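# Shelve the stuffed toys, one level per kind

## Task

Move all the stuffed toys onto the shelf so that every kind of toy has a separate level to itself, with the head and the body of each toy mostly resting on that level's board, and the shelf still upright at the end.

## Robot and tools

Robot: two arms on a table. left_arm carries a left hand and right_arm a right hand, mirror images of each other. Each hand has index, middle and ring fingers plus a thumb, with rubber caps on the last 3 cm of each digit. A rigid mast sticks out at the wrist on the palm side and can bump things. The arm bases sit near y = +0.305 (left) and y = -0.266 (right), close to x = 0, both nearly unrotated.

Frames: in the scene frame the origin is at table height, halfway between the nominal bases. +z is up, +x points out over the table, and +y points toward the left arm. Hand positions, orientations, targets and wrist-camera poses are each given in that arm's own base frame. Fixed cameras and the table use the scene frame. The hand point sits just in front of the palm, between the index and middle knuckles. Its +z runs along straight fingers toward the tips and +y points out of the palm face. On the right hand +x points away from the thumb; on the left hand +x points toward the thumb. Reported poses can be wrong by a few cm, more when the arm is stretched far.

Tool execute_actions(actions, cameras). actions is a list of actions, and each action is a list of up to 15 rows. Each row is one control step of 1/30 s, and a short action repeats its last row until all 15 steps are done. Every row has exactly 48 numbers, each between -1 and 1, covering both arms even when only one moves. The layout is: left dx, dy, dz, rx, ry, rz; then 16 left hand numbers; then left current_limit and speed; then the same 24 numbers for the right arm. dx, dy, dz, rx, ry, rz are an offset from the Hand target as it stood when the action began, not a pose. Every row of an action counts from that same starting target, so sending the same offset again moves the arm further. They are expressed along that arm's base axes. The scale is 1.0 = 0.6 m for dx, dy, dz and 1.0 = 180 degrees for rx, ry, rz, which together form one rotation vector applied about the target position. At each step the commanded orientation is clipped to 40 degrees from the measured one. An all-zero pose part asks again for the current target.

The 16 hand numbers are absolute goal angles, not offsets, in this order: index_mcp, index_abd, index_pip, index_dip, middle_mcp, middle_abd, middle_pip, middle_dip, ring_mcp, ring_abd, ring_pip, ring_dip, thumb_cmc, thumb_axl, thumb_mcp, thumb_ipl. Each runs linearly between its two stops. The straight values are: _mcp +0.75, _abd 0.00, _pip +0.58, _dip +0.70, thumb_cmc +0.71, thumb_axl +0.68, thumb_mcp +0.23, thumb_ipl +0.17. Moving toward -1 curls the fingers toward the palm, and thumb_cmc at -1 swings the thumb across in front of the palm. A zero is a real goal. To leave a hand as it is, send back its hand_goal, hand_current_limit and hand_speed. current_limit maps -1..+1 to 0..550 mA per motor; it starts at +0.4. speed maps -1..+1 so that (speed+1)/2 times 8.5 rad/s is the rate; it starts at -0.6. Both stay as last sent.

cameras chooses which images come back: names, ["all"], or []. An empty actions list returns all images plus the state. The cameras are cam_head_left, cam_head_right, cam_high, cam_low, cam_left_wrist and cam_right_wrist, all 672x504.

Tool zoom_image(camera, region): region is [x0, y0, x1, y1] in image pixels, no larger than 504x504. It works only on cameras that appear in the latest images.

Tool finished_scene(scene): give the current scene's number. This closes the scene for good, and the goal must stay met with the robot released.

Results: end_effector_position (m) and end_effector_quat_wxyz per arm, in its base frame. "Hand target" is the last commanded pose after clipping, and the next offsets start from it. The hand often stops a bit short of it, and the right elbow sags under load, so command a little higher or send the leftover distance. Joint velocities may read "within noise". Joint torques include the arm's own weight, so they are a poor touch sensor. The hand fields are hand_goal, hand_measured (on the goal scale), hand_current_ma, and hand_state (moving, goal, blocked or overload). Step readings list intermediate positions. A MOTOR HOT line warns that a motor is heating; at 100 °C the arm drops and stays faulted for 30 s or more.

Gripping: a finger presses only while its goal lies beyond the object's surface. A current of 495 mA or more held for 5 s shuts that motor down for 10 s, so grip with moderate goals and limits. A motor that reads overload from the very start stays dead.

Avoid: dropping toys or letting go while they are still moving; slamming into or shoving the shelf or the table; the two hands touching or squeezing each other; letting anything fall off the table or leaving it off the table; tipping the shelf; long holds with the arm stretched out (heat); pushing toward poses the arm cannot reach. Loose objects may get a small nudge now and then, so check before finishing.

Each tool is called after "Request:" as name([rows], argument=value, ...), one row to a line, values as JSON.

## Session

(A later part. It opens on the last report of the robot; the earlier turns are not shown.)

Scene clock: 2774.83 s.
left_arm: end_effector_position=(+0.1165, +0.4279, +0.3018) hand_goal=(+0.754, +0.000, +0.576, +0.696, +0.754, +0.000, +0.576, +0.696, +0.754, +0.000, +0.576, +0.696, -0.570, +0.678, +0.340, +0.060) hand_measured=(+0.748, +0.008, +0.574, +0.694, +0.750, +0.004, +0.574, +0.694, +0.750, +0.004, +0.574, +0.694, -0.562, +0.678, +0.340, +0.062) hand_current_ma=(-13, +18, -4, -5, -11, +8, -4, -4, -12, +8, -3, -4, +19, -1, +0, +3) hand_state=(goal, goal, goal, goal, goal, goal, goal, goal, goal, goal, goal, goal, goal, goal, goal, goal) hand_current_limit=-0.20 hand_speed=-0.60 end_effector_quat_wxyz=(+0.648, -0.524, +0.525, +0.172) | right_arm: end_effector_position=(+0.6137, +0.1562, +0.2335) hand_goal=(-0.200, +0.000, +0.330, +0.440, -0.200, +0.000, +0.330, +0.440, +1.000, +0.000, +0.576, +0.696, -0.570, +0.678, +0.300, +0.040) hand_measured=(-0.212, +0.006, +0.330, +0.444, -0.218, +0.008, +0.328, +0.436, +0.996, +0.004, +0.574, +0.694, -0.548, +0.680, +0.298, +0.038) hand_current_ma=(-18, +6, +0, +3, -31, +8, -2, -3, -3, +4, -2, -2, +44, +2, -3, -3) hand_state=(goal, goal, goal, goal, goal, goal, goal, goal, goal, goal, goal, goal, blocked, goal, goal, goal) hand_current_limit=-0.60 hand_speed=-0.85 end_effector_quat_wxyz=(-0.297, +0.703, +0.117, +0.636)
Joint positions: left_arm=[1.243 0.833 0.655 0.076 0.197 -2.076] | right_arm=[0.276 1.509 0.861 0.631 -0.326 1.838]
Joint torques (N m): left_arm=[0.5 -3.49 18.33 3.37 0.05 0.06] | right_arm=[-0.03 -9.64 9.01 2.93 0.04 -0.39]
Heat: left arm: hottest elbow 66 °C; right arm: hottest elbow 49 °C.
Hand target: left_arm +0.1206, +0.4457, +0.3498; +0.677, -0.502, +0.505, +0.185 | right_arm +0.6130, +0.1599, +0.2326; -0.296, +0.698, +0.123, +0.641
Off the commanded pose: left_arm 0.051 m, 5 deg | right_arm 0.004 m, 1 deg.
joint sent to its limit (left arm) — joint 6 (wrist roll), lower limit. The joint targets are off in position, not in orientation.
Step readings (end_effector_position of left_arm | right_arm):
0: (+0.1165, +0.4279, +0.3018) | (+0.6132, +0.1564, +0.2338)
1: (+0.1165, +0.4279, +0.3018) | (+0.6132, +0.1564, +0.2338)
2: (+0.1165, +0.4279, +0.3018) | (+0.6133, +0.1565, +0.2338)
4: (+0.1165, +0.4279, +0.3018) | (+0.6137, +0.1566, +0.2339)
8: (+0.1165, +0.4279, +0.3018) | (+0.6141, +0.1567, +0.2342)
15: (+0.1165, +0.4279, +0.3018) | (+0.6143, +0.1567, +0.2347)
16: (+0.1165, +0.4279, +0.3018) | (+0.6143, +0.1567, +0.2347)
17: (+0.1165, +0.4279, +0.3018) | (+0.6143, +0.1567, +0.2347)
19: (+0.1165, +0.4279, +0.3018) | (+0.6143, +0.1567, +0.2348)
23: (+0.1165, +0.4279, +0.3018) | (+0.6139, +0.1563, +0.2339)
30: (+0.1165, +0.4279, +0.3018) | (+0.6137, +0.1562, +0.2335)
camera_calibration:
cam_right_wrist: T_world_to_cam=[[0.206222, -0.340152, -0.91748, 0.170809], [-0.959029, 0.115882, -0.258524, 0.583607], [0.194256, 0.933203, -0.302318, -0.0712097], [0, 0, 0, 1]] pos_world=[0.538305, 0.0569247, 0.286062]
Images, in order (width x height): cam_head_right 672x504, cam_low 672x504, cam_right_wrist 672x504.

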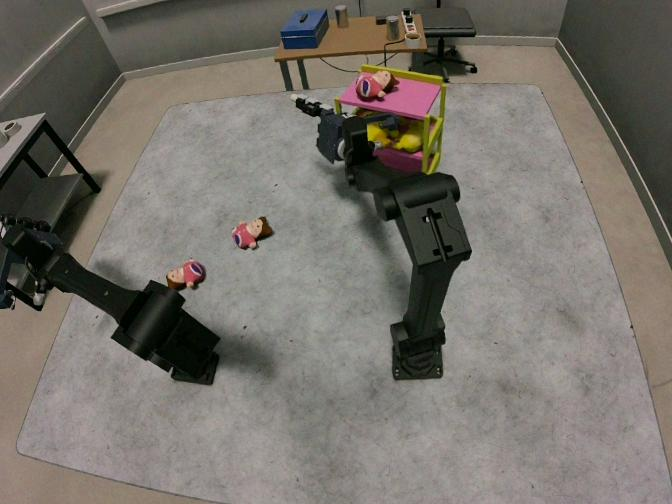

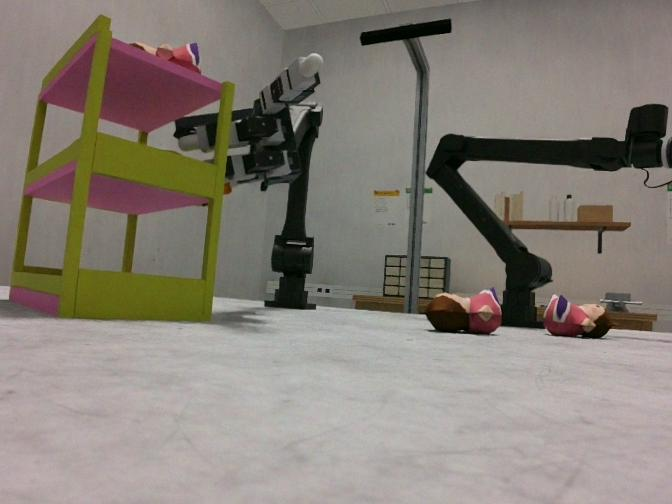

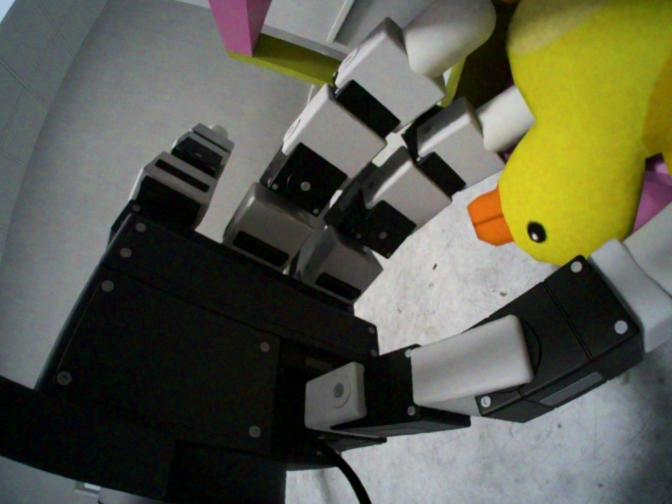

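Request:
execute_actions([
  [[0,0,0,0,0,0,0.754,0,0.576,0.696,0.754,0,0.576,0.696,0.754,0,0.576,0.696,-0.571,0.678,0.34,0.06,-0.2,-0.6,0,0,0,0,0,0,0,0,0.358,0.478,0,0,0.358,0.478,1,0,0.576,0.696,-0.57,0.678,0.4,0.1,-0.3,-0.75]],
], cameras=["cam_head_right","cam_low","cam_right_wrist"])

Request:
zoom_image(camera="cam_head_right", region=[330, 60, 450, 180])

Request:
zoom_image(camera="cam_low", region=[100, 80, 280, 260])

Scene clock: 2792.03 s.
left_arm: end_effector_position=(+0.1165, +0.4279, +0.3018) hand_goal=(+0.754, +0.000, +0.576, +0.696, +0.754, +0.000, +0.576, +0.696, +0.754, +0.000, +0.576, +0.696, -0.570, +0.678, +0.340, +0.060) hand_measured=(+0.748, +0.008, +0.574, +0.694, +0.750, +0.004, +0.574, +0.694, +0.750, +0.004, +0.574, +0.694, -0.562, +0.678, +0.340, +0.062) hand_current_ma=(-13, +18, -4, -5, -11, +8, -4, -4, -12, +8, -3, -4, +19, -1, +0, +3) hand_state=(goal, goal, goal, goal, goal, goal, goal, goal, goal, goal, goal, goal, goal, goal, goal, goal) hand_current_limit=-0.20 hand_speed=-0.60 end_effector_quat_wxyz=(+0.648, -0.524, +0.525, +0.172) | right_arm: end_effector_position=(+0.6129, +0.1548, +0.2315) hand_goal=(+0.000, +0.000, +0.358, +0.478, +0.000, +0.000, +0.358, +0.478, +1.000, +0.000, +0.576, +0.696, -0.570, +0.678, +0.400, +0.100) hand_measured=(-0.006, +0.006, +0.354, +0.474, -0.038, +0.008, +0.344, +0.474, +0.996, +0.004, +0.574, +0.694, -0.548, +0.680, +0.396, +0.098) hand_current_ma=(-8, +6, -4, -3, -89, +8, -23, -3, -3, +4, -2, -2, +43, +1, -4, -3) hand_state=(goal, goal, goal, goal, blocked, goal, goal, goal, goal, goal, goal, goal, blocked, goal, goal, goal) hand_current_limit=-0.30 hand_speed=-0.75 end_effector_quat_wxyz=(-0.295, +0.704, +0.116, +0.635)
Joint positions: left_arm=[1.243 0.833 0.655 0.076 0.197 -2.076] | right_arm=[0.276 1.509 0.858 0.631 -0.321 1.836]
Joint torques (N m): left_arm=[0.67 -3.55 18.28 3.51 0.11 -0.01] | right_arm=[0.09 -9.47 9.46 2.99 -0.15 -0.37]
Heat: left arm: hottest elbow 66 °C; right arm: hottest elbow 47 °C.
Hand target: left_arm +0.1206, +0.4457, +0.3498; +0.677, -0.502, +0.505, +0.185 | right_arm +0.6130, +0.1599, +0.2327; -0.296, +0.698, +0.123, +0.641
Off the commanded pose: left_arm 0.051 m, 5 deg | right_arm 0.005 m, 1 deg.
joint sent to its limit (left arm) — joint 6 (wrist roll), lower limit. The joint targets are off in position, not in orientation.
Step readings (end_effector_position of left_arm | right_arm):
0: (+0.1165, +0.4279, +0.3018) | (+0.6137, +0.1562, +0.2335)
1: (+0.1165, +0.4279, +0.3018) | (+0.6137, +0.1562, +0.2335)
2: (+0.1165, +0.4279, +0.3018) | (+0.6138, +0.1559, +0.2335)
4: (+0.1165, +0.4279, +0.3018) | (+0.6135, +0.1550, +0.2327)
8: (+0.1165, +0.4279, +0.3018) | (+0.6129, +0.1548, +0.2315)
15: (+0.1165, +0.4279, +0.3018) | (+0.6129, +0.1548, +0.2315)
camera_calibration:
cam_right_wrist: T_world_to_cam=[[0.202182, -0.344047, -0.916926, 0.171633], [-0.959023, 0.120202, -0.256566, 0.581361], [0.198487, 0.931227, -0.305647, -0.0718957], [0, 0, 0, 1]] pos_world=[0.537108, 0.0561204, 0.284558]
Images, in order (width x height): cam_head_right 672x504, cam_low 672x504, cam_right_wrist 672x504.

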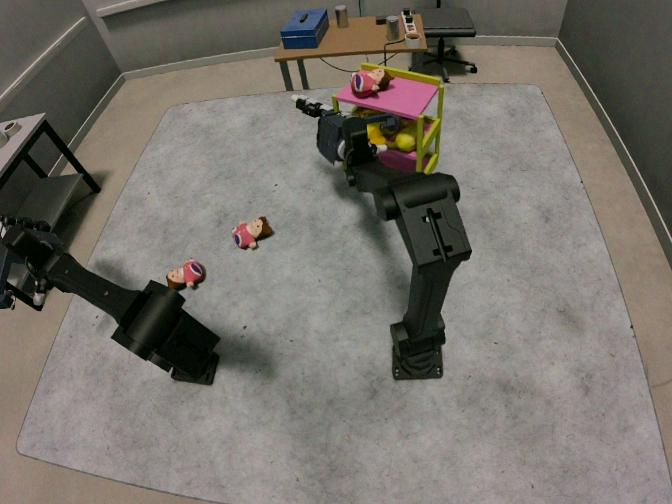

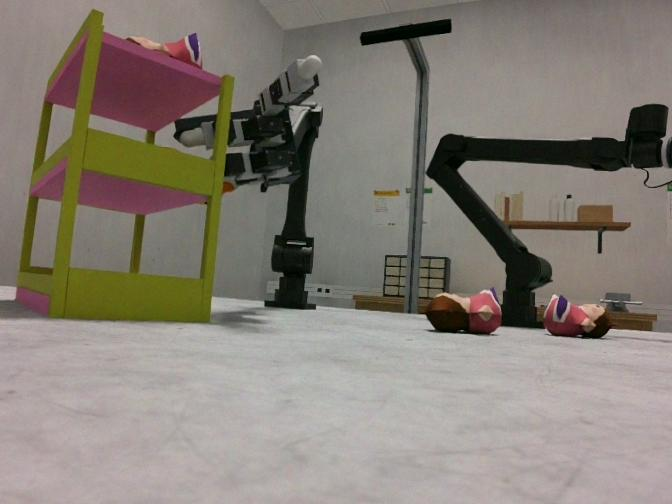

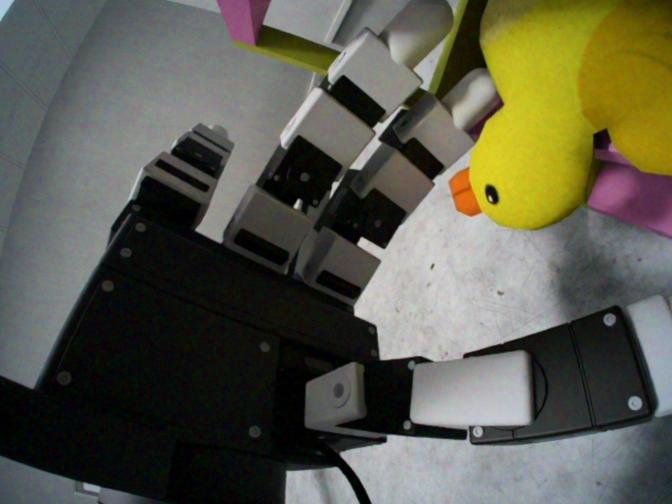

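Scaled by 4.200 from the camera's 672x504 image, which has a finer 960x720 frame.

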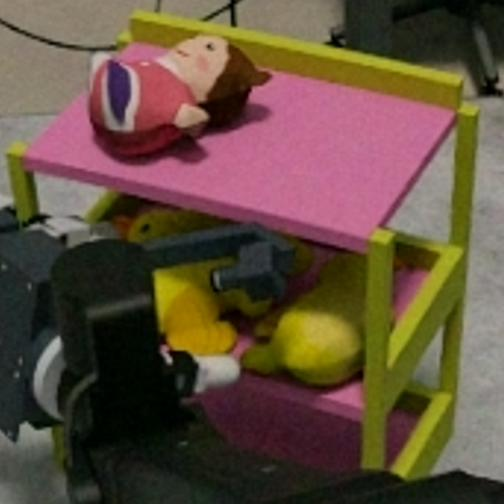

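Scaled by 2.800 from the camera's 672x504 image, which has a finer 960x720 frame.

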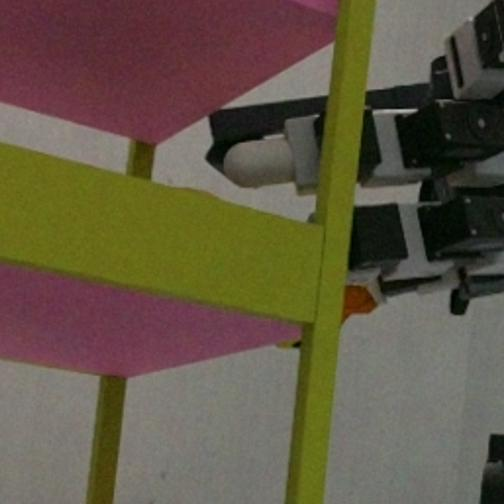

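Request:
execute_actions([
  [[0,0,0,0,0,0,0.754,0,0.576,0.696,0.754,0,0.576,0.696,0.754,0,0.576,0.696,-0.571,0.678,0.34,0.06,-0.2,-0.6,0,0,0,0,0,0,-0.04,0,0.358,0.478,-0.17,0,0.34,0.46,1,0,0.576,0.696,-0.57,0.678,0.4,0.1,-0.3,-0.75]],
  [[0,0,0,0,0,0,0.754,0,0.576,0.696,0.754,0,0.576,0.696,0.754,0,0.576,0.696,-0.571,0.678,0.34,0.06,-0.2,-0.6,-0.045,0.01,0.01,0,0,0,-0.04,0,0.358,0.478,-0.17,0,0.34,0.46,1,0,0.576,0.696,-0.57,0.678,0.4,0.1,-0.3,-0.75]],
], cameras=["cam_head_right","cam_low","cam_right_wrist"])

Request:
zoom_image(camera="cam_head_right", region=[330, 60, 450, 180])

Request:
zoom_image(camera="cam_low", region=[100, 80, 280, 260])

Scene clock: 2819.47 s.
left_arm: end_effector_position=(+0.1165, +0.4279, +0.3018) hand_goal=(+0.754, +0.000, +0.576, +0.696, +0.754, +0.000, +0.576, +0.696, +0.754, +0.000, +0.576, +0.696, -0.570, +0.678, +0.340, +0.060) hand_measured=(+0.748, +0.008, +0.574, +0.694, +0.750, +0.004, +0.574, +0.694, +0.750, +0.004, +0.574, +0.694, -0.562, +0.678, +0.340, +0.062) hand_current_ma=(-13, +18, -4, -5, -11, +8, -4, -4, -12, +8, -3, -4, +19, -1, +0, +3) hand_state=(goal, goal, goal, goal, goal, goal, goal, goal, goal, goal, goal, goal, goal, goal, goal, goal) hand_current_limit=-0.20 hand_speed=-0.60 end_effector_quat_wxyz=(+0.648, -0.524, +0.525, +0.172) | right_arm: end_effector_position=(+0.5891, +0.1654, +0.2301) hand_goal=(-0.040, +0.000, +0.358, +0.478, -0.170, +0.000, +0.340, +0.460, +1.000, +0.000, +0.576, +0.696, -0.570, +0.678, +0.400, +0.100) hand_measured=(-0.040, +0.006, +0.354, +0.474, -0.168, +0.008, +0.340, +0.464, +0.996, +0.004, +0.574, +0.694, -0.548, +0.680, +0.396, +0.098) hand_current_ma=(+1, +6, -3, -3, +1, +8, +0, +3, -3, +4, -2, -2, +39, +1, -4, -3) hand_state=(goal, goal, goal, goal, goal, goal, goal, goal, goal, goal, goal, goal, blocked, goal, goal, goal) hand_current_limit=-0.30 hand_speed=-0.75 end_effector_quat_wxyz=(-0.297, +0.706, +0.119, +0.632)
Joint positions: left_arm=[1.243 0.833 0.655 0.076 0.197 -2.076] | right_arm=[0.31 1.461 0.804 0.631 -0.297 1.836]
Joint torques (N m): left_arm=[0.73 -3.19 18.37 3.56 0.05 0.04] | right_arm=[-0.03 -10.46 9.07 2.66 0.13 -0.34]
Heat: left arm: hottest elbow 66 °C; right arm: hottest elbow 47 °C.
Hand target: left_arm +0.1206, +0.4457, +0.3498; +0.677, -0.502, +0.505, +0.185 | right_arm +0.5859, +0.1659, +0.2384; -0.296, +0.698, +0.123, +0.640
Off the commanded pose: left_arm 0.051 m, 5 deg | right_arm 0.009 m, 1 deg.
joint sent to its limit (left arm) — joint 6 (wrist roll), lower limit. The joint targets are off in position, not in orientation.
Step readings (end_effector_position of left_arm | right_arm):
0: (+0.1165, +0.4279, +0.3018) | (+0.6129, +0.1548, +0.2315)
1: (+0.1165, +0.4279, +0.3018) | (+0.6129, +0.1548, +0.2315)
2: (+0.1165, +0.4279, +0.3018) | (+0.6129, +0.1548, +0.2315)
4: (+0.1165, +0.4279, +0.3018) | (+0.6129, +0.1548, +0.2315)
8: (+0.1165, +0.4279, +0.3018) | (+0.6129, +0.1548, +0.2315)
15: (+0.1165, +0.4279, +0.3018) | (+0.6129, +0.1548, +0.2315)
16: (+0.1165, +0.4279, +0.3018) | (+0.6128, +0.1550, +0.2313)
17: (+0.1165, +0.4279, +0.3018) | (+0.6121, +0.1557, +0.2308)
19: (+0.1165, +0.4279, +0.3018) | (+0.6074, +0.1556, +0.2274)
23: (+0.1165, +0.4279, +0.3018) | (+0.5939, +0.1608, +0.2229)
30: (+0.1165, +0.4279, +0.3018) | (+0.5891, +0.1655, +0.2299)
camera_calibration:
cam_right_wrist: T_world_to_cam=[[0.20121, -0.343825, -0.917223, 0.179318], [-0.961454, 0.109826, -0.252082, 0.558933], [0.187407, 0.932589, -0.308474, -0.0704079], [0, 0, 0, 1]] pos_world=[0.514503, 0.06593, 0.283652]
Images, in order (width x height): cam_head_right 672x504, cam_low 672x504, cam_right_wrist 672x504.

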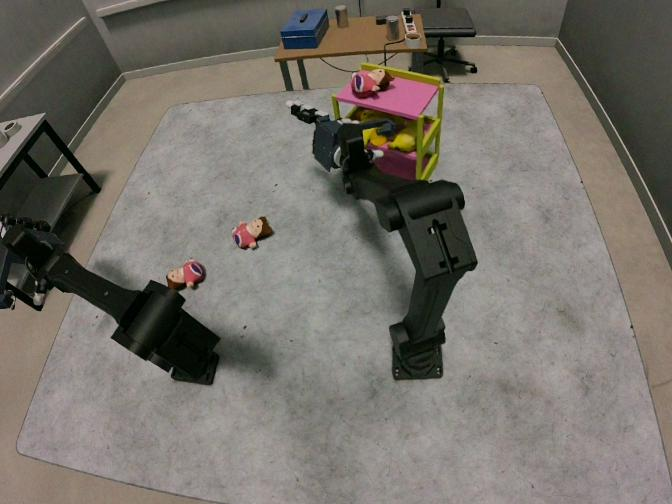

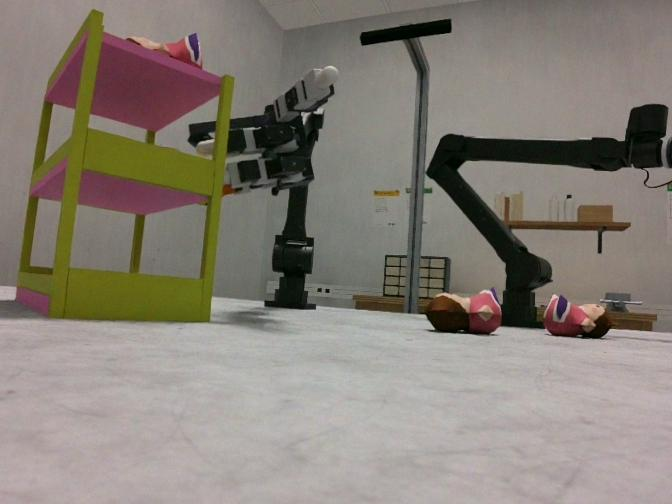

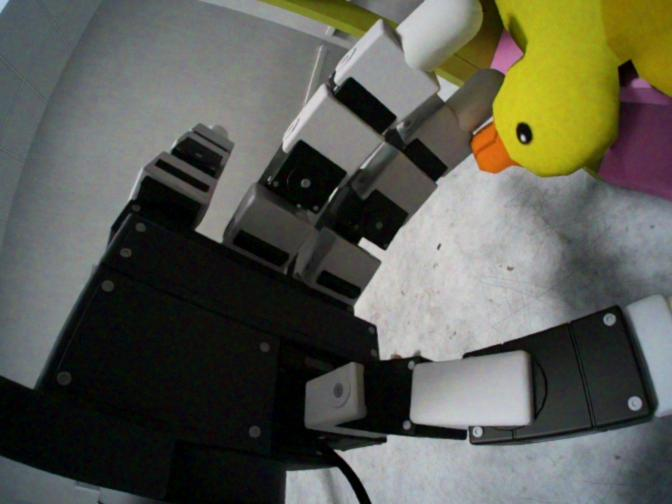

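Scaled by 4.200 from the camera's 672x504 image, which has a finer 960x720 frame.

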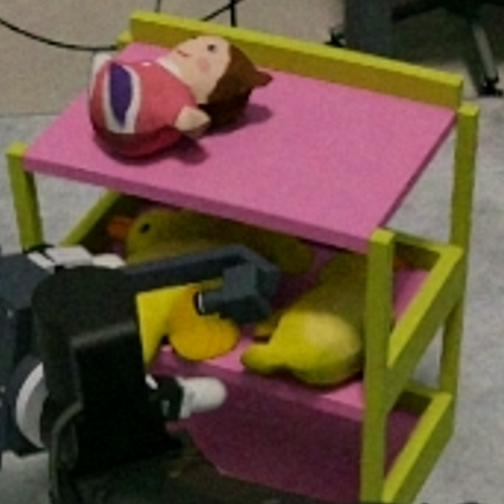

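Scaled by 2.800 from the camera's 672x504 image, which has a finer 960x720 frame.

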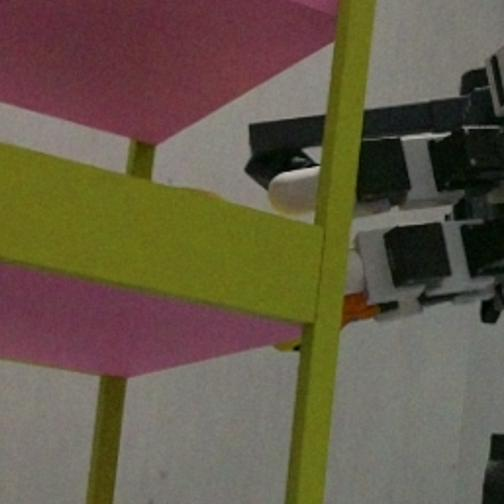

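Request:
execute_actions([
  [[0,0,0,0,0,0,0.754,0,0.576,0.696,0.754,0,0.576,0.696,0.754,0,0.576,0.696,-0.571,0.678,0.34,0.06,-0.2,-0.6,-0.08,0.03,0.02,0,0,0,0.0,0,0.358,0.478,-0.1,0,0.34,0.46,1,0,0.576,0.696,-0.57,0.678,0.4,0.1,-0.3,-0.75]],
  [[0,0,0,0,0,0,0.754,0,0.576,0.696,0.754,0,0.576,0.696,0.754,0,0.576,0.696,-0.571,0.678,0.34,0.06,-0.2,-0.6,-0.15,0.05,0.03,0,0,0,0.0,0,0.358,0.478,-0.1,0,0.34,0.46,1,0,0.576,0.696,-0.57,0.678,0.4,0.1,-0.3,-0.75]],
], cameras=["cam_head_right","cam_head_left","cam_low","cam_right_wrist"])

Request:
zoom_image(camera="cam_head_right", region=[310, 50, 460, 200])

Request:
zoom_image(camera="cam_head_left", region=[310, 60, 460, 210])

Scene clock: 2828.50 s.
left_arm: end_effector_position=(+0.1165, +0.4279, +0.3018) hand_goal=(+0.754, +0.000, +0.576, +0.696, +0.754, +0.000, +0.576, +0.696, +0.754, +0.000, +0.576, +0.696, -0.570, +0.678, +0.340, +0.060) hand_measured=(+0.748, +0.008, +0.574, +0.694, +0.750, +0.004, +0.574, +0.694, +0.750, +0.004, +0.574, +0.694, -0.562, +0.678, +0.340, +0.062) hand_current_ma=(-13, +18, -4, -5, -11, +8, -4, -4, -12, +8, -3, -4, +19, -1, +0, +3) hand_state=(goal, goal, goal, goal, goal, goal, goal, goal, goal, goal, goal, goal, goal, goal, goal, goal) hand_current_limit=-0.20 hand_speed=-0.60 end_effector_quat_wxyz=(+0.648, -0.524, +0.525, +0.172) | right_arm: end_effector_position=(+0.4519, +0.2128, +0.2726) hand_goal=(+0.000, +0.000, +0.358, +0.478, -0.100, +0.000, +0.340, +0.460, +1.000, +0.000, +0.576, +0.696, -0.570, +0.678, +0.400, +0.100) hand_measured=(-0.002, +0.006, +0.356, +0.474, -0.102, +0.008, +0.340, +0.464, +0.996, +0.004, +0.574, +0.694, -0.550, +0.680, +0.398, +0.098) hand_current_ma=(-2, +6, -2, -3, -1, +8, +0, +3, -3, +4, -2, -2, +36, +1, -3, -3) hand_state=(goal, goal, goal, goal, goal, goal, goal, goal, goal, goal, goal, goal, goal, goal, goal, goal) hand_current_limit=-0.30 hand_speed=-0.75 end_effector_quat_wxyz=(-0.299, +0.694, +0.119, +0.644)
Joint positions: left_arm=[1.243 0.833 0.655 0.076 0.197 -2.076] | right_arm=[0.589 1.098 0.596 0.511 -0.014 1.835]
Joint torques (N m): left_arm=[0.62 -2.84 18.22 3.3 0.11 0.03] | right_arm=[0.09 -6.07 9.7 1.66 0.12 -0.33]
Heat: left arm: hottest elbow 67 °C; right arm: hottest elbow 45 °C.
Hand target: left_arm +0.1206, +0.4457, +0.3498; +0.677, -0.502, +0.505, +0.185 | right_arm +0.4479, +0.2138, +0.2685; -0.296, +0.698, +0.123, +0.640
Off the commanded pose: left_arm 0.051 m, 5 deg | right_arm 0.006 m, 1 deg.
joint sent to its limit (left arm) — joint 6 (wrist roll), lower limit. The joint targets are off in position, not in orientation.
Step readings (end_effector_position of left_arm | right_arm):
0: (+0.1165, +0.4279, +0.3018) | (+0.5891, +0.1654, +0.2301)
1: (+0.1165, +0.4279, +0.3018) | (+0.5889, +0.1651, +0.2303)
2: (+0.1165, +0.4279, +0.3018) | (+0.5873, +0.1645, +0.2300)
4: (+0.1165, +0.4279, +0.3018) | (+0.5769, +0.1635, +0.2296)
8: (+0.1165, +0.4279, +0.3018) | (+0.5522, +0.1766, +0.2395)
15: (+0.1165, +0.4279, +0.3018) | (+0.5423, +0.1859, +0.2570)
16: (+0.1165, +0.4279, +0.3018) | (+0.5419, +0.1852, +0.2563)
17: (+0.1165, +0.4279, +0.3018) | (+0.5392, +0.1829, +0.2542)
19: (+0.1165, +0.4279, +0.3018) | (+0.5214, +0.1822, +0.2490)
23: (+0.1165, +0.4279, +0.3018) | (+0.4754, +0.2047, +0.2534)
30: (+0.1165, +0.4279, +0.3018) | (+0.4530, +0.2148, +0.2777)
camera_calibration:
cam_right_wrist: T_world_to_cam=[[0.229079, -0.333354, -0.914548, 0.246726], [-0.95252, 0.116823, -0.281173, 0.43498], [0.20057, 0.935536, -0.290764, -0.0872151], [0, 0, 0, 1]] pos_world=[0.3753, 0.113024, 0.322589]
Images, in order (width x height): cam_head_left 672x504, cam_head_right 672x504, cam_low 672x504, cam_right_wrist 672x504.

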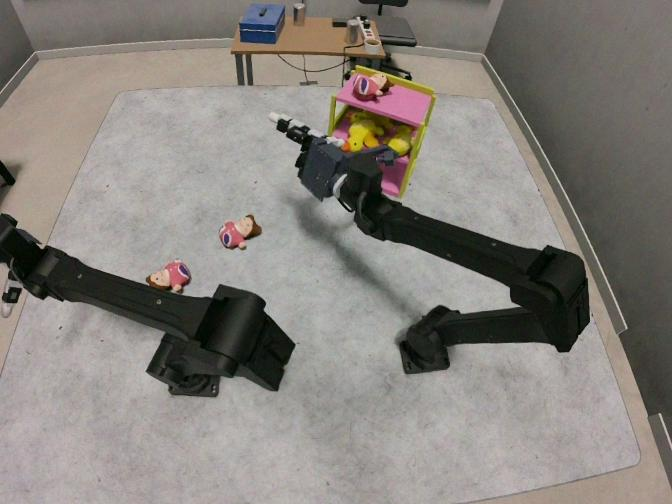

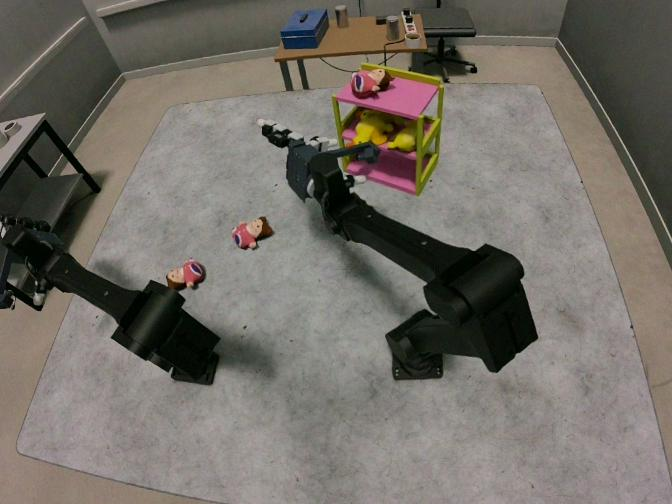

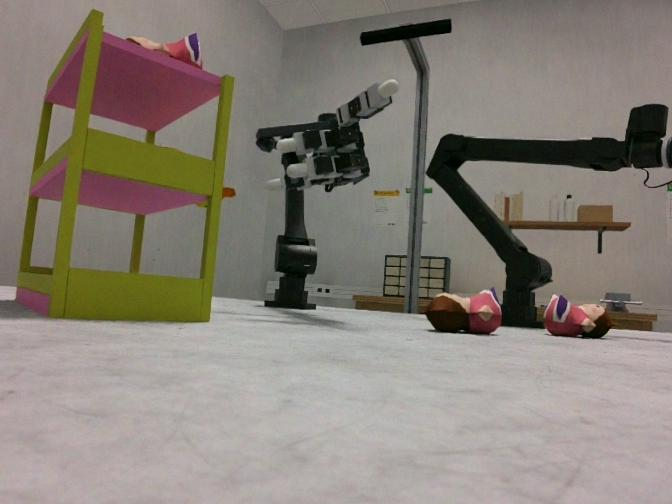

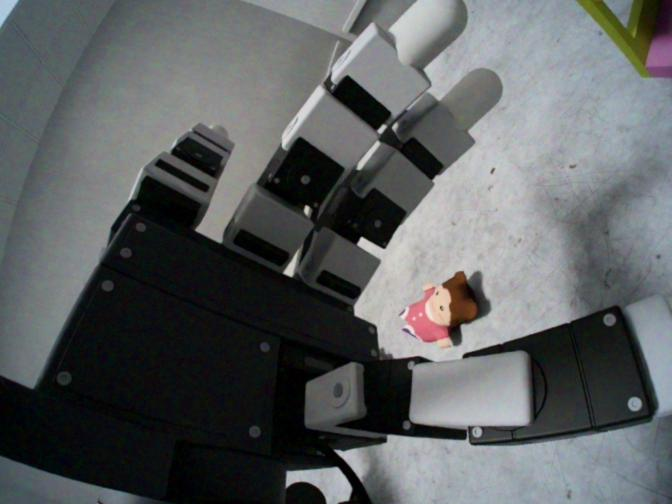

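Scaled by 3.360 from the camera's 672x504 image, which has a finer 960x720 frame.

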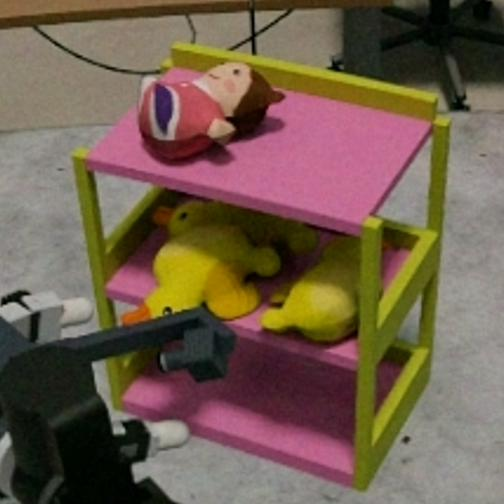

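Scaled by 3.360 from the camera's 672x504 image, which has a finer 960x720 frame.

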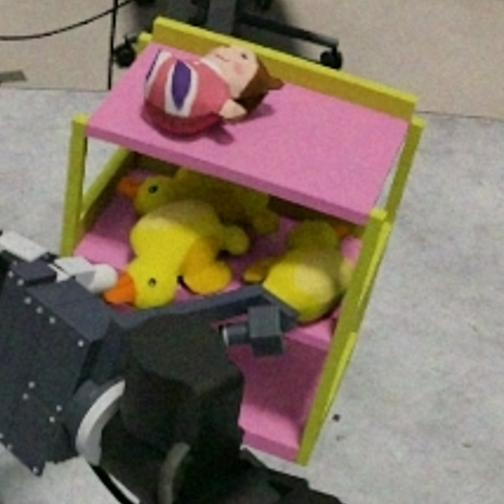

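Request:
execute_actions([
  [[0,0,0,0,0,0,0.754,0,0.576,0.696,0.754,0,0.576,0.696,0.754,0,0.576,0.696,-0.571,0.678,0.34,0.06,-0.2,-0.6,-0.0833,-0.05,-0.033,0,0,-0.1167,0.0,0,0.358,0.478,-0.1,0,0.34,0.46,-0.3,0,-0.6,0,-0.57,0.678,0.34,0.06,-0.2,-0.6]],
  [[0,0,0,0,0,0,0.754,0,0.576,0.696,0.754,0,0.576,0.696,0.754,0,0.576,0.696,-0.571,0.678,0.34,0.06,-0.2,-0.6,-0.0167,-0.0667,-0.033,0,0,-0.1167,0.2,0,0.4,0.5,0.2,0,0.4,0.5,-0.3,0,-0.6,0,-0.57,0.678,0.34,0.06,-0.2,-0.6]],
  [[0,0,0,0,0,0,0.754,0,0.576,0.696,0.754,0,0.576,0.696,0.754,0,0.576,0.696,-0.571,0.678,0.34,0.06,-0.2,-0.6,0.03,-0.0545,-0.033,0,0,-0.1155,0.754,0,0.576,0.696,0.754,0,0.576,0.696,-0.3,0,-0.6,0,-0.57,0.678,0.34,0.06,-0.2,-0.6]],
], cameras=["cam_head_right","cam_head_left","cam_low","cam_high"])

Request:
zoom_image(camera="cam_head_right", region=[310, 50, 460, 200])

Request:
zoom_image(camera="cam_head_left", region=[310, 60, 460, 210])

Scene clock: 2889.63 s.
left_arm: end_effector_position=(+0.1165, +0.4279, +0.3018) hand_goal=(+0.754, +0.000, +0.576, +0.696, +0.754, +0.000, +0.576, +0.696, +0.754, +0.000, +0.576, +0.696, -0.570, +0.678, +0.340, +0.060) hand_measured=(+0.748, +0.008, +0.574, +0.694, +0.750, +0.004, +0.574, +0.694, +0.750, +0.004, +0.574, +0.694, -0.562, +0.678, +0.340, +0.062) hand_current_ma=(-13, +18, -4, -5, -11, +8, -4, -4, -12, +8, -3, -4, +19, -1, +0, +3) hand_state=(goal, goal, goal, goal, goal, goal, goal, goal, goal, goal, goal, goal, goal, goal, goal, goal) hand_current_limit=-0.20 hand_speed=-0.60 end_effector_quat_wxyz=(+0.648, -0.524, +0.525, +0.172) | right_arm: end_effector_position=(+0.3909, +0.1007, +0.1882) hand_goal=(+0.754, +0.000, +0.576, +0.696, +0.754, +0.000, +0.576, +0.696, -0.300, +0.000, -0.600, +0.000, -0.570, +0.678, +0.340, +0.060) hand_measured=(+0.748, +0.006, +0.572, +0.692, +0.748, +0.008, +0.574, +0.692, -0.298, +0.004, -0.596, +0.002, -0.550, +0.680, +0.340, +0.062) hand_current_ma=(-8, +6, -3, -3, -7, +8, -3, -3, +1, +4, +3, +2, +35, +1, +0, +2) hand_state=(goal, goal, goal, goal, goal, goal, goal, goal, goal, goal, goal, goal, goal, goal, goal, goal) hand_current_limit=-0.20 hand_speed=-0.60 end_effector_quat_wxyz=(+0.099, +0.678, -0.239, +0.688)
Joint positions: left_arm=[1.243 0.833 0.655 0.076 0.197 -2.076] | right_arm=[0.74 1.422 0.618 0.708 1.22 1.858]
Joint torques (N m): left_arm=[0.5 -3.6 18.28 3.52 0.09 0.02] | right_arm=[-1.2 -7.59 12.33 2.09 0.27 -0.34]
Heat: left arm: hottest elbow 67 °C; right arm: hottest elbow 44 °C.
Hand target: left_arm +0.1206, +0.4457, +0.3498; +0.677, -0.502, +0.505, +0.185 | right_arm +0.4060, +0.1111, +0.2092; +0.081, +0.659, -0.259, +0.701
Off the commanded pose: left_arm 0.051 m, 5 deg | right_arm 0.028 m, 4 deg.
joint sent to its limit (left arm) — joint 6 (wrist roll), lower limit. The joint targets are off in position, not in orientation.
Step readings (end_effector_position of left_arm | right_arm):
0: (+0.1165, +0.4279, +0.3018) | (+0.4519, +0.2128, +0.2726)
1: (+0.1165, +0.4279, +0.3018) | (+0.4519, +0.2107, +0.2722)
2: (+0.1165, +0.4279, +0.3018) | (+0.4506, +0.2024, +0.2710)
4: (+0.1165, +0.4279, +0.3018) | (+0.4382, +0.1851, +0.2638)
8: (+0.1165, +0.4279, +0.3018) | (+0.4095, +0.1770, +0.2474)
15: (+0.1165, +0.4279, +0.3018) | (+0.3972, +0.1807, +0.2455)
16: (+0.1165, +0.4279, +0.3018) | (+0.3968, +0.1785, +0.2453)
17: (+0.1165, +0.4279, +0.3018) | (+0.3941, +0.1698, +0.2447)
19: (+0.1165, +0.4279, +0.3018) | (+0.3866, +0.1507, +0.2401)
23: (+0.1165, +0.4279, +0.3018) | (+0.3815, +0.1361, +0.2217)
30: (+0.1165, +0.4279, +0.3018) | (+0.3812, +0.1335, +0.2109)
31: (+0.1165, +0.4279, +0.3018) | (+0.3805, +0.1322, +0.2112)
32: (+0.1165, +0.4279, +0.3018) | (+0.3771, +0.1266, +0.2113)
34: (+0.1165, +0.4279, +0.3018) | (+0.3736, +0.1136, +0.2068)
38: (+0.1165, +0.4279, +0.3018) | (+0.3841, +0.1018, +0.1892)
45: (+0.1165, +0.4279, +0.3018) | (+0.3890, +0.0990, +0.1847)
Images, in order (width x height): cam_head_left 672x504, cam_head_right 672x504, cam_high 672x504, cam_low 672x504.

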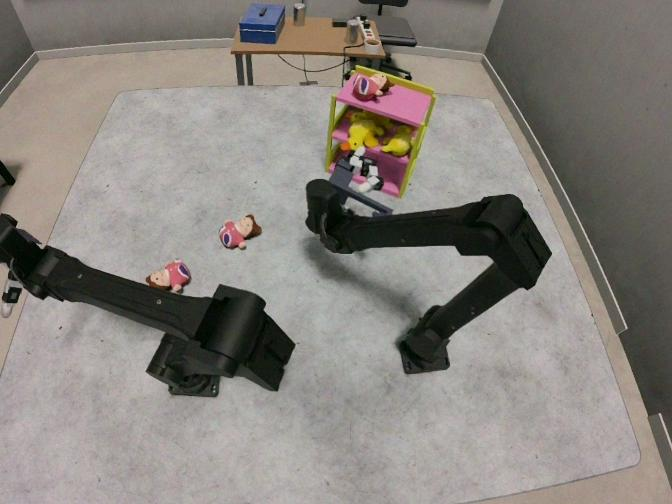

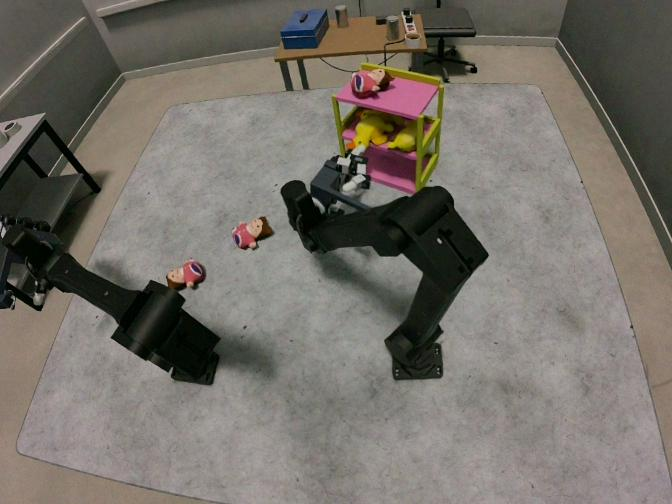

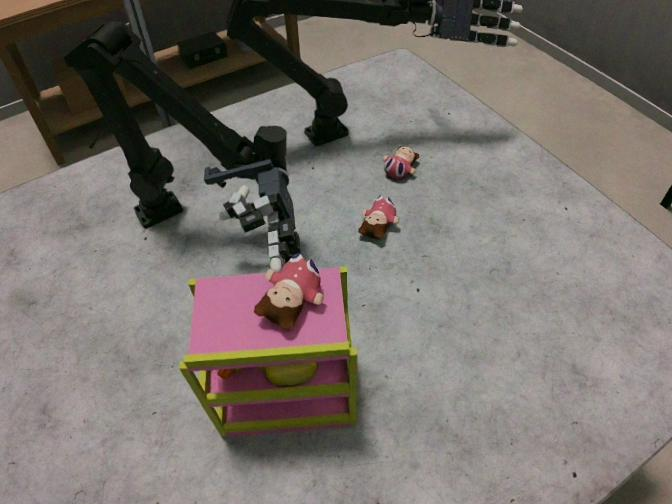

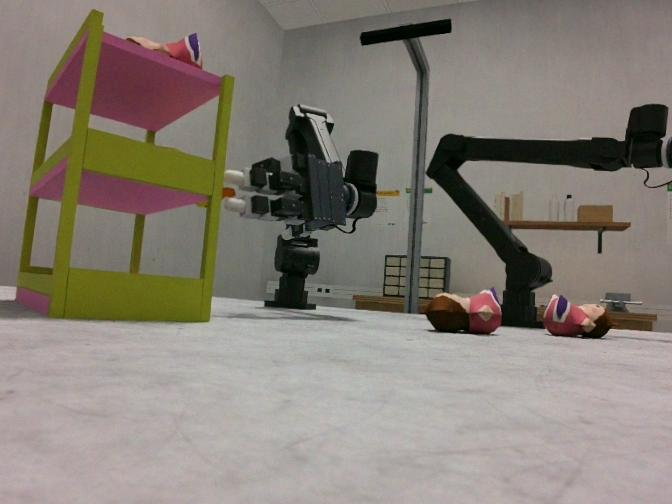

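Scaled by 3.360 from the camera's 672x504 image, which has a finer 960x720 frame.

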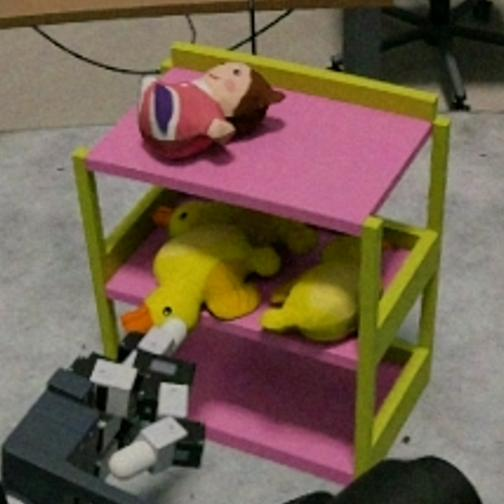

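Scaled by 3.360 from the camera's 672x504 image, which has a finer 960x720 frame.

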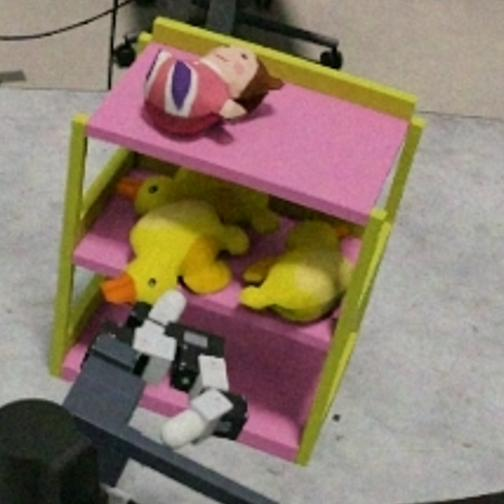

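Request:
execute_actions([
  [[0,0,0,0,0,0,0.754,0,0.576,0.696,0.754,0,0.576,0.696,0.754,0,0.576,0.696,-0.571,0.678,0.34,0.06,-0.2,-0.6,0.02,0.0,0.06,0,0,0,0.754,0,0.576,0.696,0.754,0,0.576,0.696,-0.3,0,-0.6,0,-0.57,0.678,0.34,0.06,-0.2,-0.6]],
], cameras=["cam_head_right","cam_head_left"])

Request:
zoom_image(camera="cam_head_right", region=[330, 90, 430, 190])

Request:
zoom_image(camera="cam_head_left", region=[320, 90, 420, 190])

Scene clock: 2916.20 s.
left_arm: end_effector_position=(+0.1165, +0.4279, +0.3018) hand_goal=(+0.754, +0.000, +0.576, +0.696, +0.754, +0.000, +0.576, +0.696, +0.754, +0.000, +0.576, +0.696, -0.570, +0.678, +0.340, +0.060) hand_measured=(+0.748, +0.008, +0.574, +0.694, +0.750, +0.004, +0.574, +0.694, +0.750, +0.004, +0.574, +0.694, -0.562, +0.678, +0.340, +0.062) hand_current_ma=(-13, +18, -4, -5, -11, +8, -4, -4, -12, +8, -3, -4, +19, -1, +0, +3) hand_state=(goal, goal, goal, goal, goal, goal, goal, goal, goal, goal, goal, goal, goal, goal, goal, goal) hand_current_limit=-0.20 hand_speed=-0.60 end_effector_quat_wxyz=(+0.648, -0.524, +0.525, +0.172) | right_arm: end_effector_position=(+0.4039, +0.1032, +0.2241) hand_goal=(+0.754, +0.000, +0.576, +0.696, +0.754, +0.000, +0.576, +0.696, -0.300, +0.000, -0.600, +0.000, -0.570, +0.678, +0.340, +0.060) hand_measured=(+0.748, +0.006, +0.572, +0.692, +0.748, +0.008, +0.574, +0.692, -0.298, +0.004, -0.596, +0.002, -0.550, +0.680, +0.340, +0.062) hand_current_ma=(-8, +6, -3, -3, -7, +8, -3, -3, +1, +4, +3, +2, +35, +1, +0, +2) hand_state=(goal, goal, goal, goal, goal, goal, goal, goal, goal, goal, goal, goal, goal, goal, goal, goal) hand_current_limit=-0.20 hand_speed=-0.60 end_effector_quat_wxyz=(+0.094, +0.671, -0.245, +0.694)
Joint positions: left_arm=[1.243 0.833 0.655 0.076 0.197 -2.076] | right_arm=[0.723 1.374 0.684 0.635 1.207 1.837]
Joint torques (N m): left_arm=[0.44 -3.72 18.11 3.54 0.09 0.03] | right_arm=[-1.55 -7.71 13.31 0.84 -0.08 -0.24]
Heat: left arm: hottest elbow 68 °C; right arm: hottest elbow 46 °C.
Hand target: left_arm +0.1206, +0.4457, +0.3498; +0.677, -0.502, +0.505, +0.185 | right_arm +0.4180, +0.1112, +0.2452; +0.081, +0.660, -0.259, +0.701
Off the commanded pose: left_arm 0.051 m, 5 deg | right_arm 0.027 m, 3 deg.
joint sent to its limit (left arm) — joint 6 (wrist roll), lower limit. The joint targets are off in position, not in orientation.
Step readings (end_effector_position of left_arm | right_arm):
0: (+0.1165, +0.4279, +0.3018) | (+0.3908, +0.1007, +0.1883)
1: (+0.1165, +0.4279, +0.3018) | (+0.3908, +0.1007, +0.1883)
2: (+0.1165, +0.4279, +0.3018) | (+0.3912, +0.1008, +0.1891)
4: (+0.1165, +0.4279, +0.3018) | (+0.3933, +0.1010, +0.1937)
8: (+0.1165, +0.4279, +0.3018) | (+0.3996, +0.1018, +0.2118)
15: (+0.1165, +0.4279, +0.3018) | (+0.4043, +0.1035, +0.2247)
Images, in order (width x height): cam_head_left 672x504, cam_head_right 672x504.

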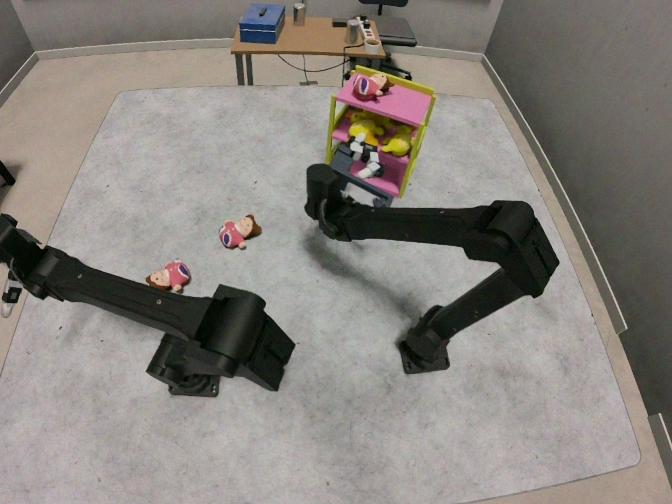

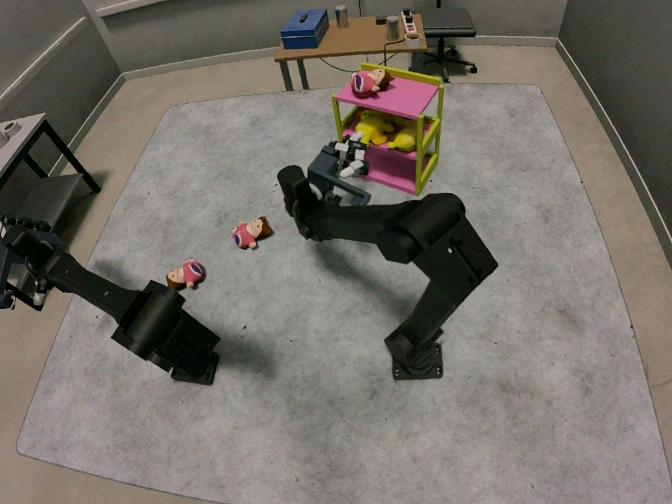

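Scaled by 5.040 from the camera's 672x504 image, which has a finer 960x720 frame.

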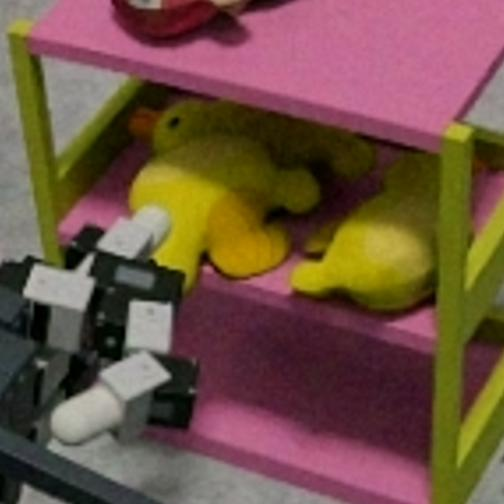

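Scaled by 5.040 from the camera's 672x504 image, which has a finer 960x720 frame.

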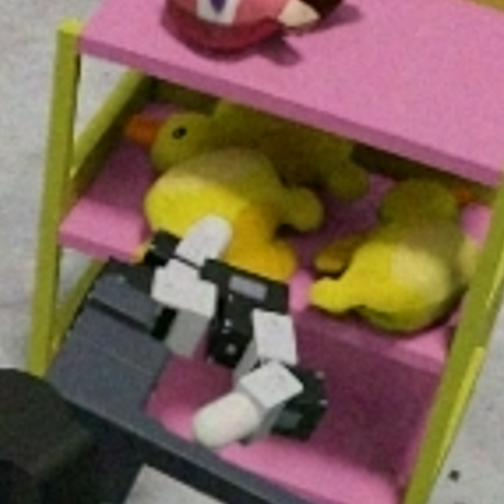

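Request:
execute_actions([
  [[0,0,0,0,0,0,0.754,0,0.576,0.696,0.754,0,0.576,0.696,0.754,0,0.576,0.696,-0.571,0.678,0.34,0.06,-0.2,-0.6,0.0737,-0.0388,-0.04,0,0,0,0.754,0,0.576,0.696,0.754,0,0.576,0.696,-0.3,0,-0.6,0,-0.57,0.678,0.34,0.06,-0.2,-0.6]],
], cameras=["cam_head_right","cam_head_left"])

Request:
zoom_image(camera="cam_head_right", region=[330, 90, 430, 190])

Request:
zoom_image(camera="cam_head_left", region=[320, 90, 420, 190])

Scene clock: 2928.10 s.
left_arm: end_effector_position=(+0.1165, +0.4279, +0.3018) hand_goal=(+0.754, +0.000, +0.576, +0.696, +0.754, +0.000, +0.576, +0.696, +0.754, +0.000, +0.576, +0.696, -0.570, +0.678, +0.340, +0.060) hand_measured=(+0.748, +0.008, +0.574, +0.694, +0.750, +0.004, +0.574, +0.694, +0.750, +0.004, +0.574, +0.694, -0.562, +0.678, +0.340, +0.062) hand_current_ma=(-13, +18, -4, -5, -11, +8, -4, -4, -12, +8, -3, -4, +19, -1, +0, +3) hand_state=(goal, goal, goal, goal, goal, goal, goal, goal, goal, goal, goal, goal, goal, goal, goal, goal) hand_current_limit=-0.20 hand_speed=-0.60 end_effector_quat_wxyz=(+0.648, -0.524, +0.525, +0.172) | right_arm: end_effector_position=(+0.4420, +0.0789, +0.2032) hand_goal=(+0.754, +0.000, +0.576, +0.696, +0.754, +0.000, +0.576, +0.696, -0.300, +0.000, -0.600, +0.000, -0.570, +0.678, +0.340, +0.060) hand_measured=(+0.738, -0.026, +0.570, +0.694, +0.750, +0.008, +0.574, +0.692, -0.300, +0.004, -0.596, +0.002, -0.550, +0.680, +0.340, +0.062) hand_current_ma=(-26, -43, -8, -2, -3, +8, -2, -3, +0, +4, +3, +2, +35, +1, +0, +2) hand_state=(goal, blocked, goal, goal, goal, goal, goal, goal, goal, goal, goal, goal, goal, goal, goal, goal) hand_current_limit=-0.20 hand_speed=-0.60 end_effector_quat_wxyz=(+0.100, +0.676, -0.243, +0.688)
Joint positions: left_arm=[1.243 0.833 0.655 0.076 0.197 -2.076] | right_arm=[0.613 1.457 0.705 0.68 1.101 1.837]
Joint torques (N m): left_arm=[0.56 -3.55 18.3 3.55 0.05 0.03] | right_arm=[-1.79 -7.77 13.16 1.95 -0.26 -0.25]
Heat: left arm: hottest elbow 68 °C; right arm: hottest elbow 48 °C.
Hand target: left_arm +0.1206, +0.4457, +0.3498; +0.677, -0.502, +0.505, +0.185 | right_arm +0.4622, +0.0880, +0.2212; +0.081, +0.659, -0.259, +0.701
Off the commanded pose: left_arm 0.051 m, 5 deg | right_arm 0.028 m, 4 deg.
joint sent to its limit (left arm) — joint 6 (wrist roll), lower limit. The joint targets are off in position, not in orientation.
Step readings (end_effector_position of left_arm | right_arm):
0: (+0.1165, +0.4279, +0.3018) | (+0.4039, +0.1032, +0.2241)
1: (+0.1165, +0.4279, +0.3018) | (+0.4045, +0.1033, +0.2241)
2: (+0.1165, +0.4279, +0.3018) | (+0.4081, +0.1034, +0.2233)
4: (+0.1165, +0.4279, +0.3018) | (+0.4186, +0.1001, +0.2200)
8: (+0.1165, +0.4279, +0.3018) | (+0.4360, +0.0812, +0.2061)
15: (+0.1165, +0.4279, +0.3018) | (+0.4400, +0.0775, +0.2009)
Images, in order (width x height): cam_head_left 672x504, cam_head_right 672x504.

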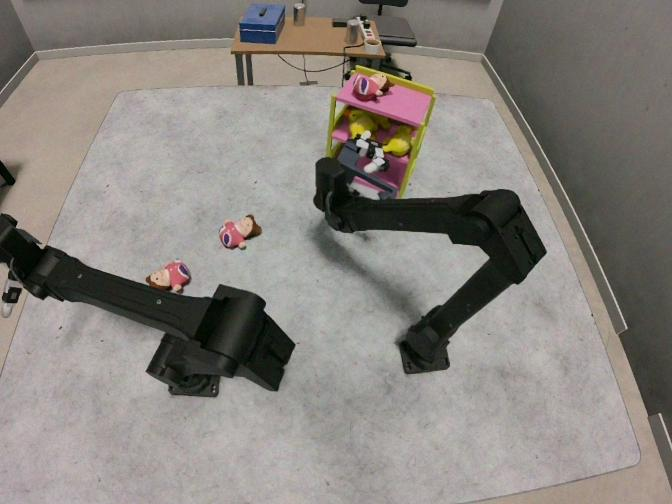

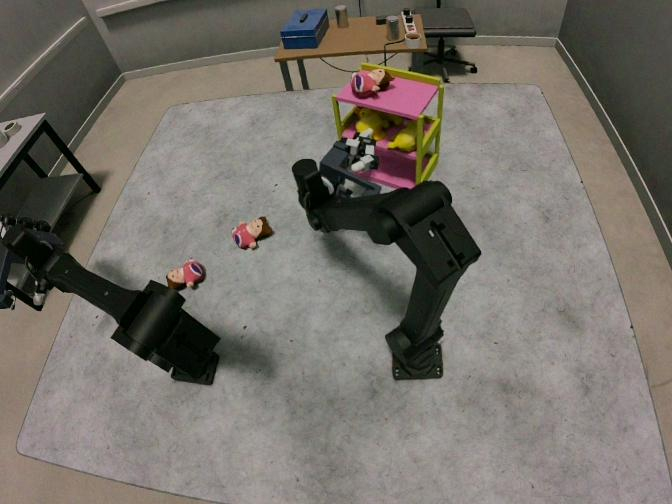

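Scaled by 5.040 from the camera's 672x504 image, which has a finer 960x720 frame.

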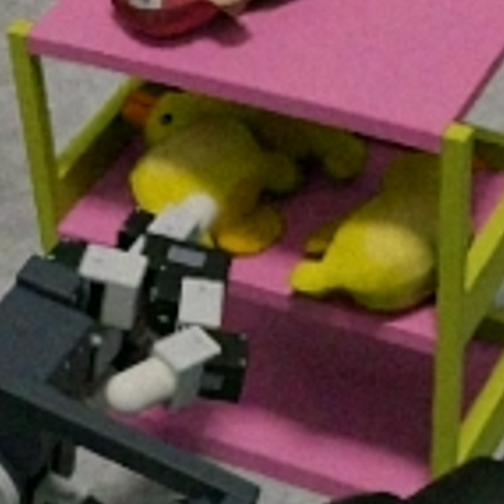

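Scaled by 5.040 from the camera's 672x504 image, which has a finer 960x720 frame.

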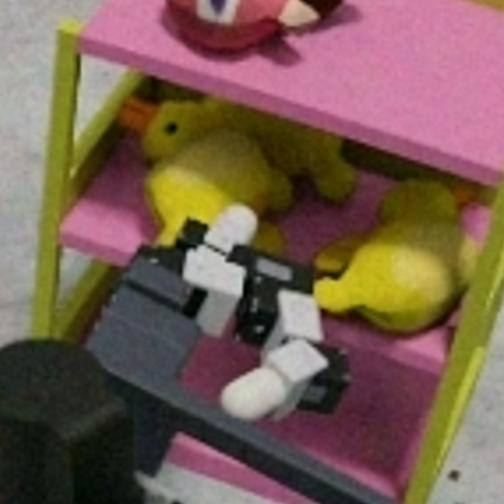

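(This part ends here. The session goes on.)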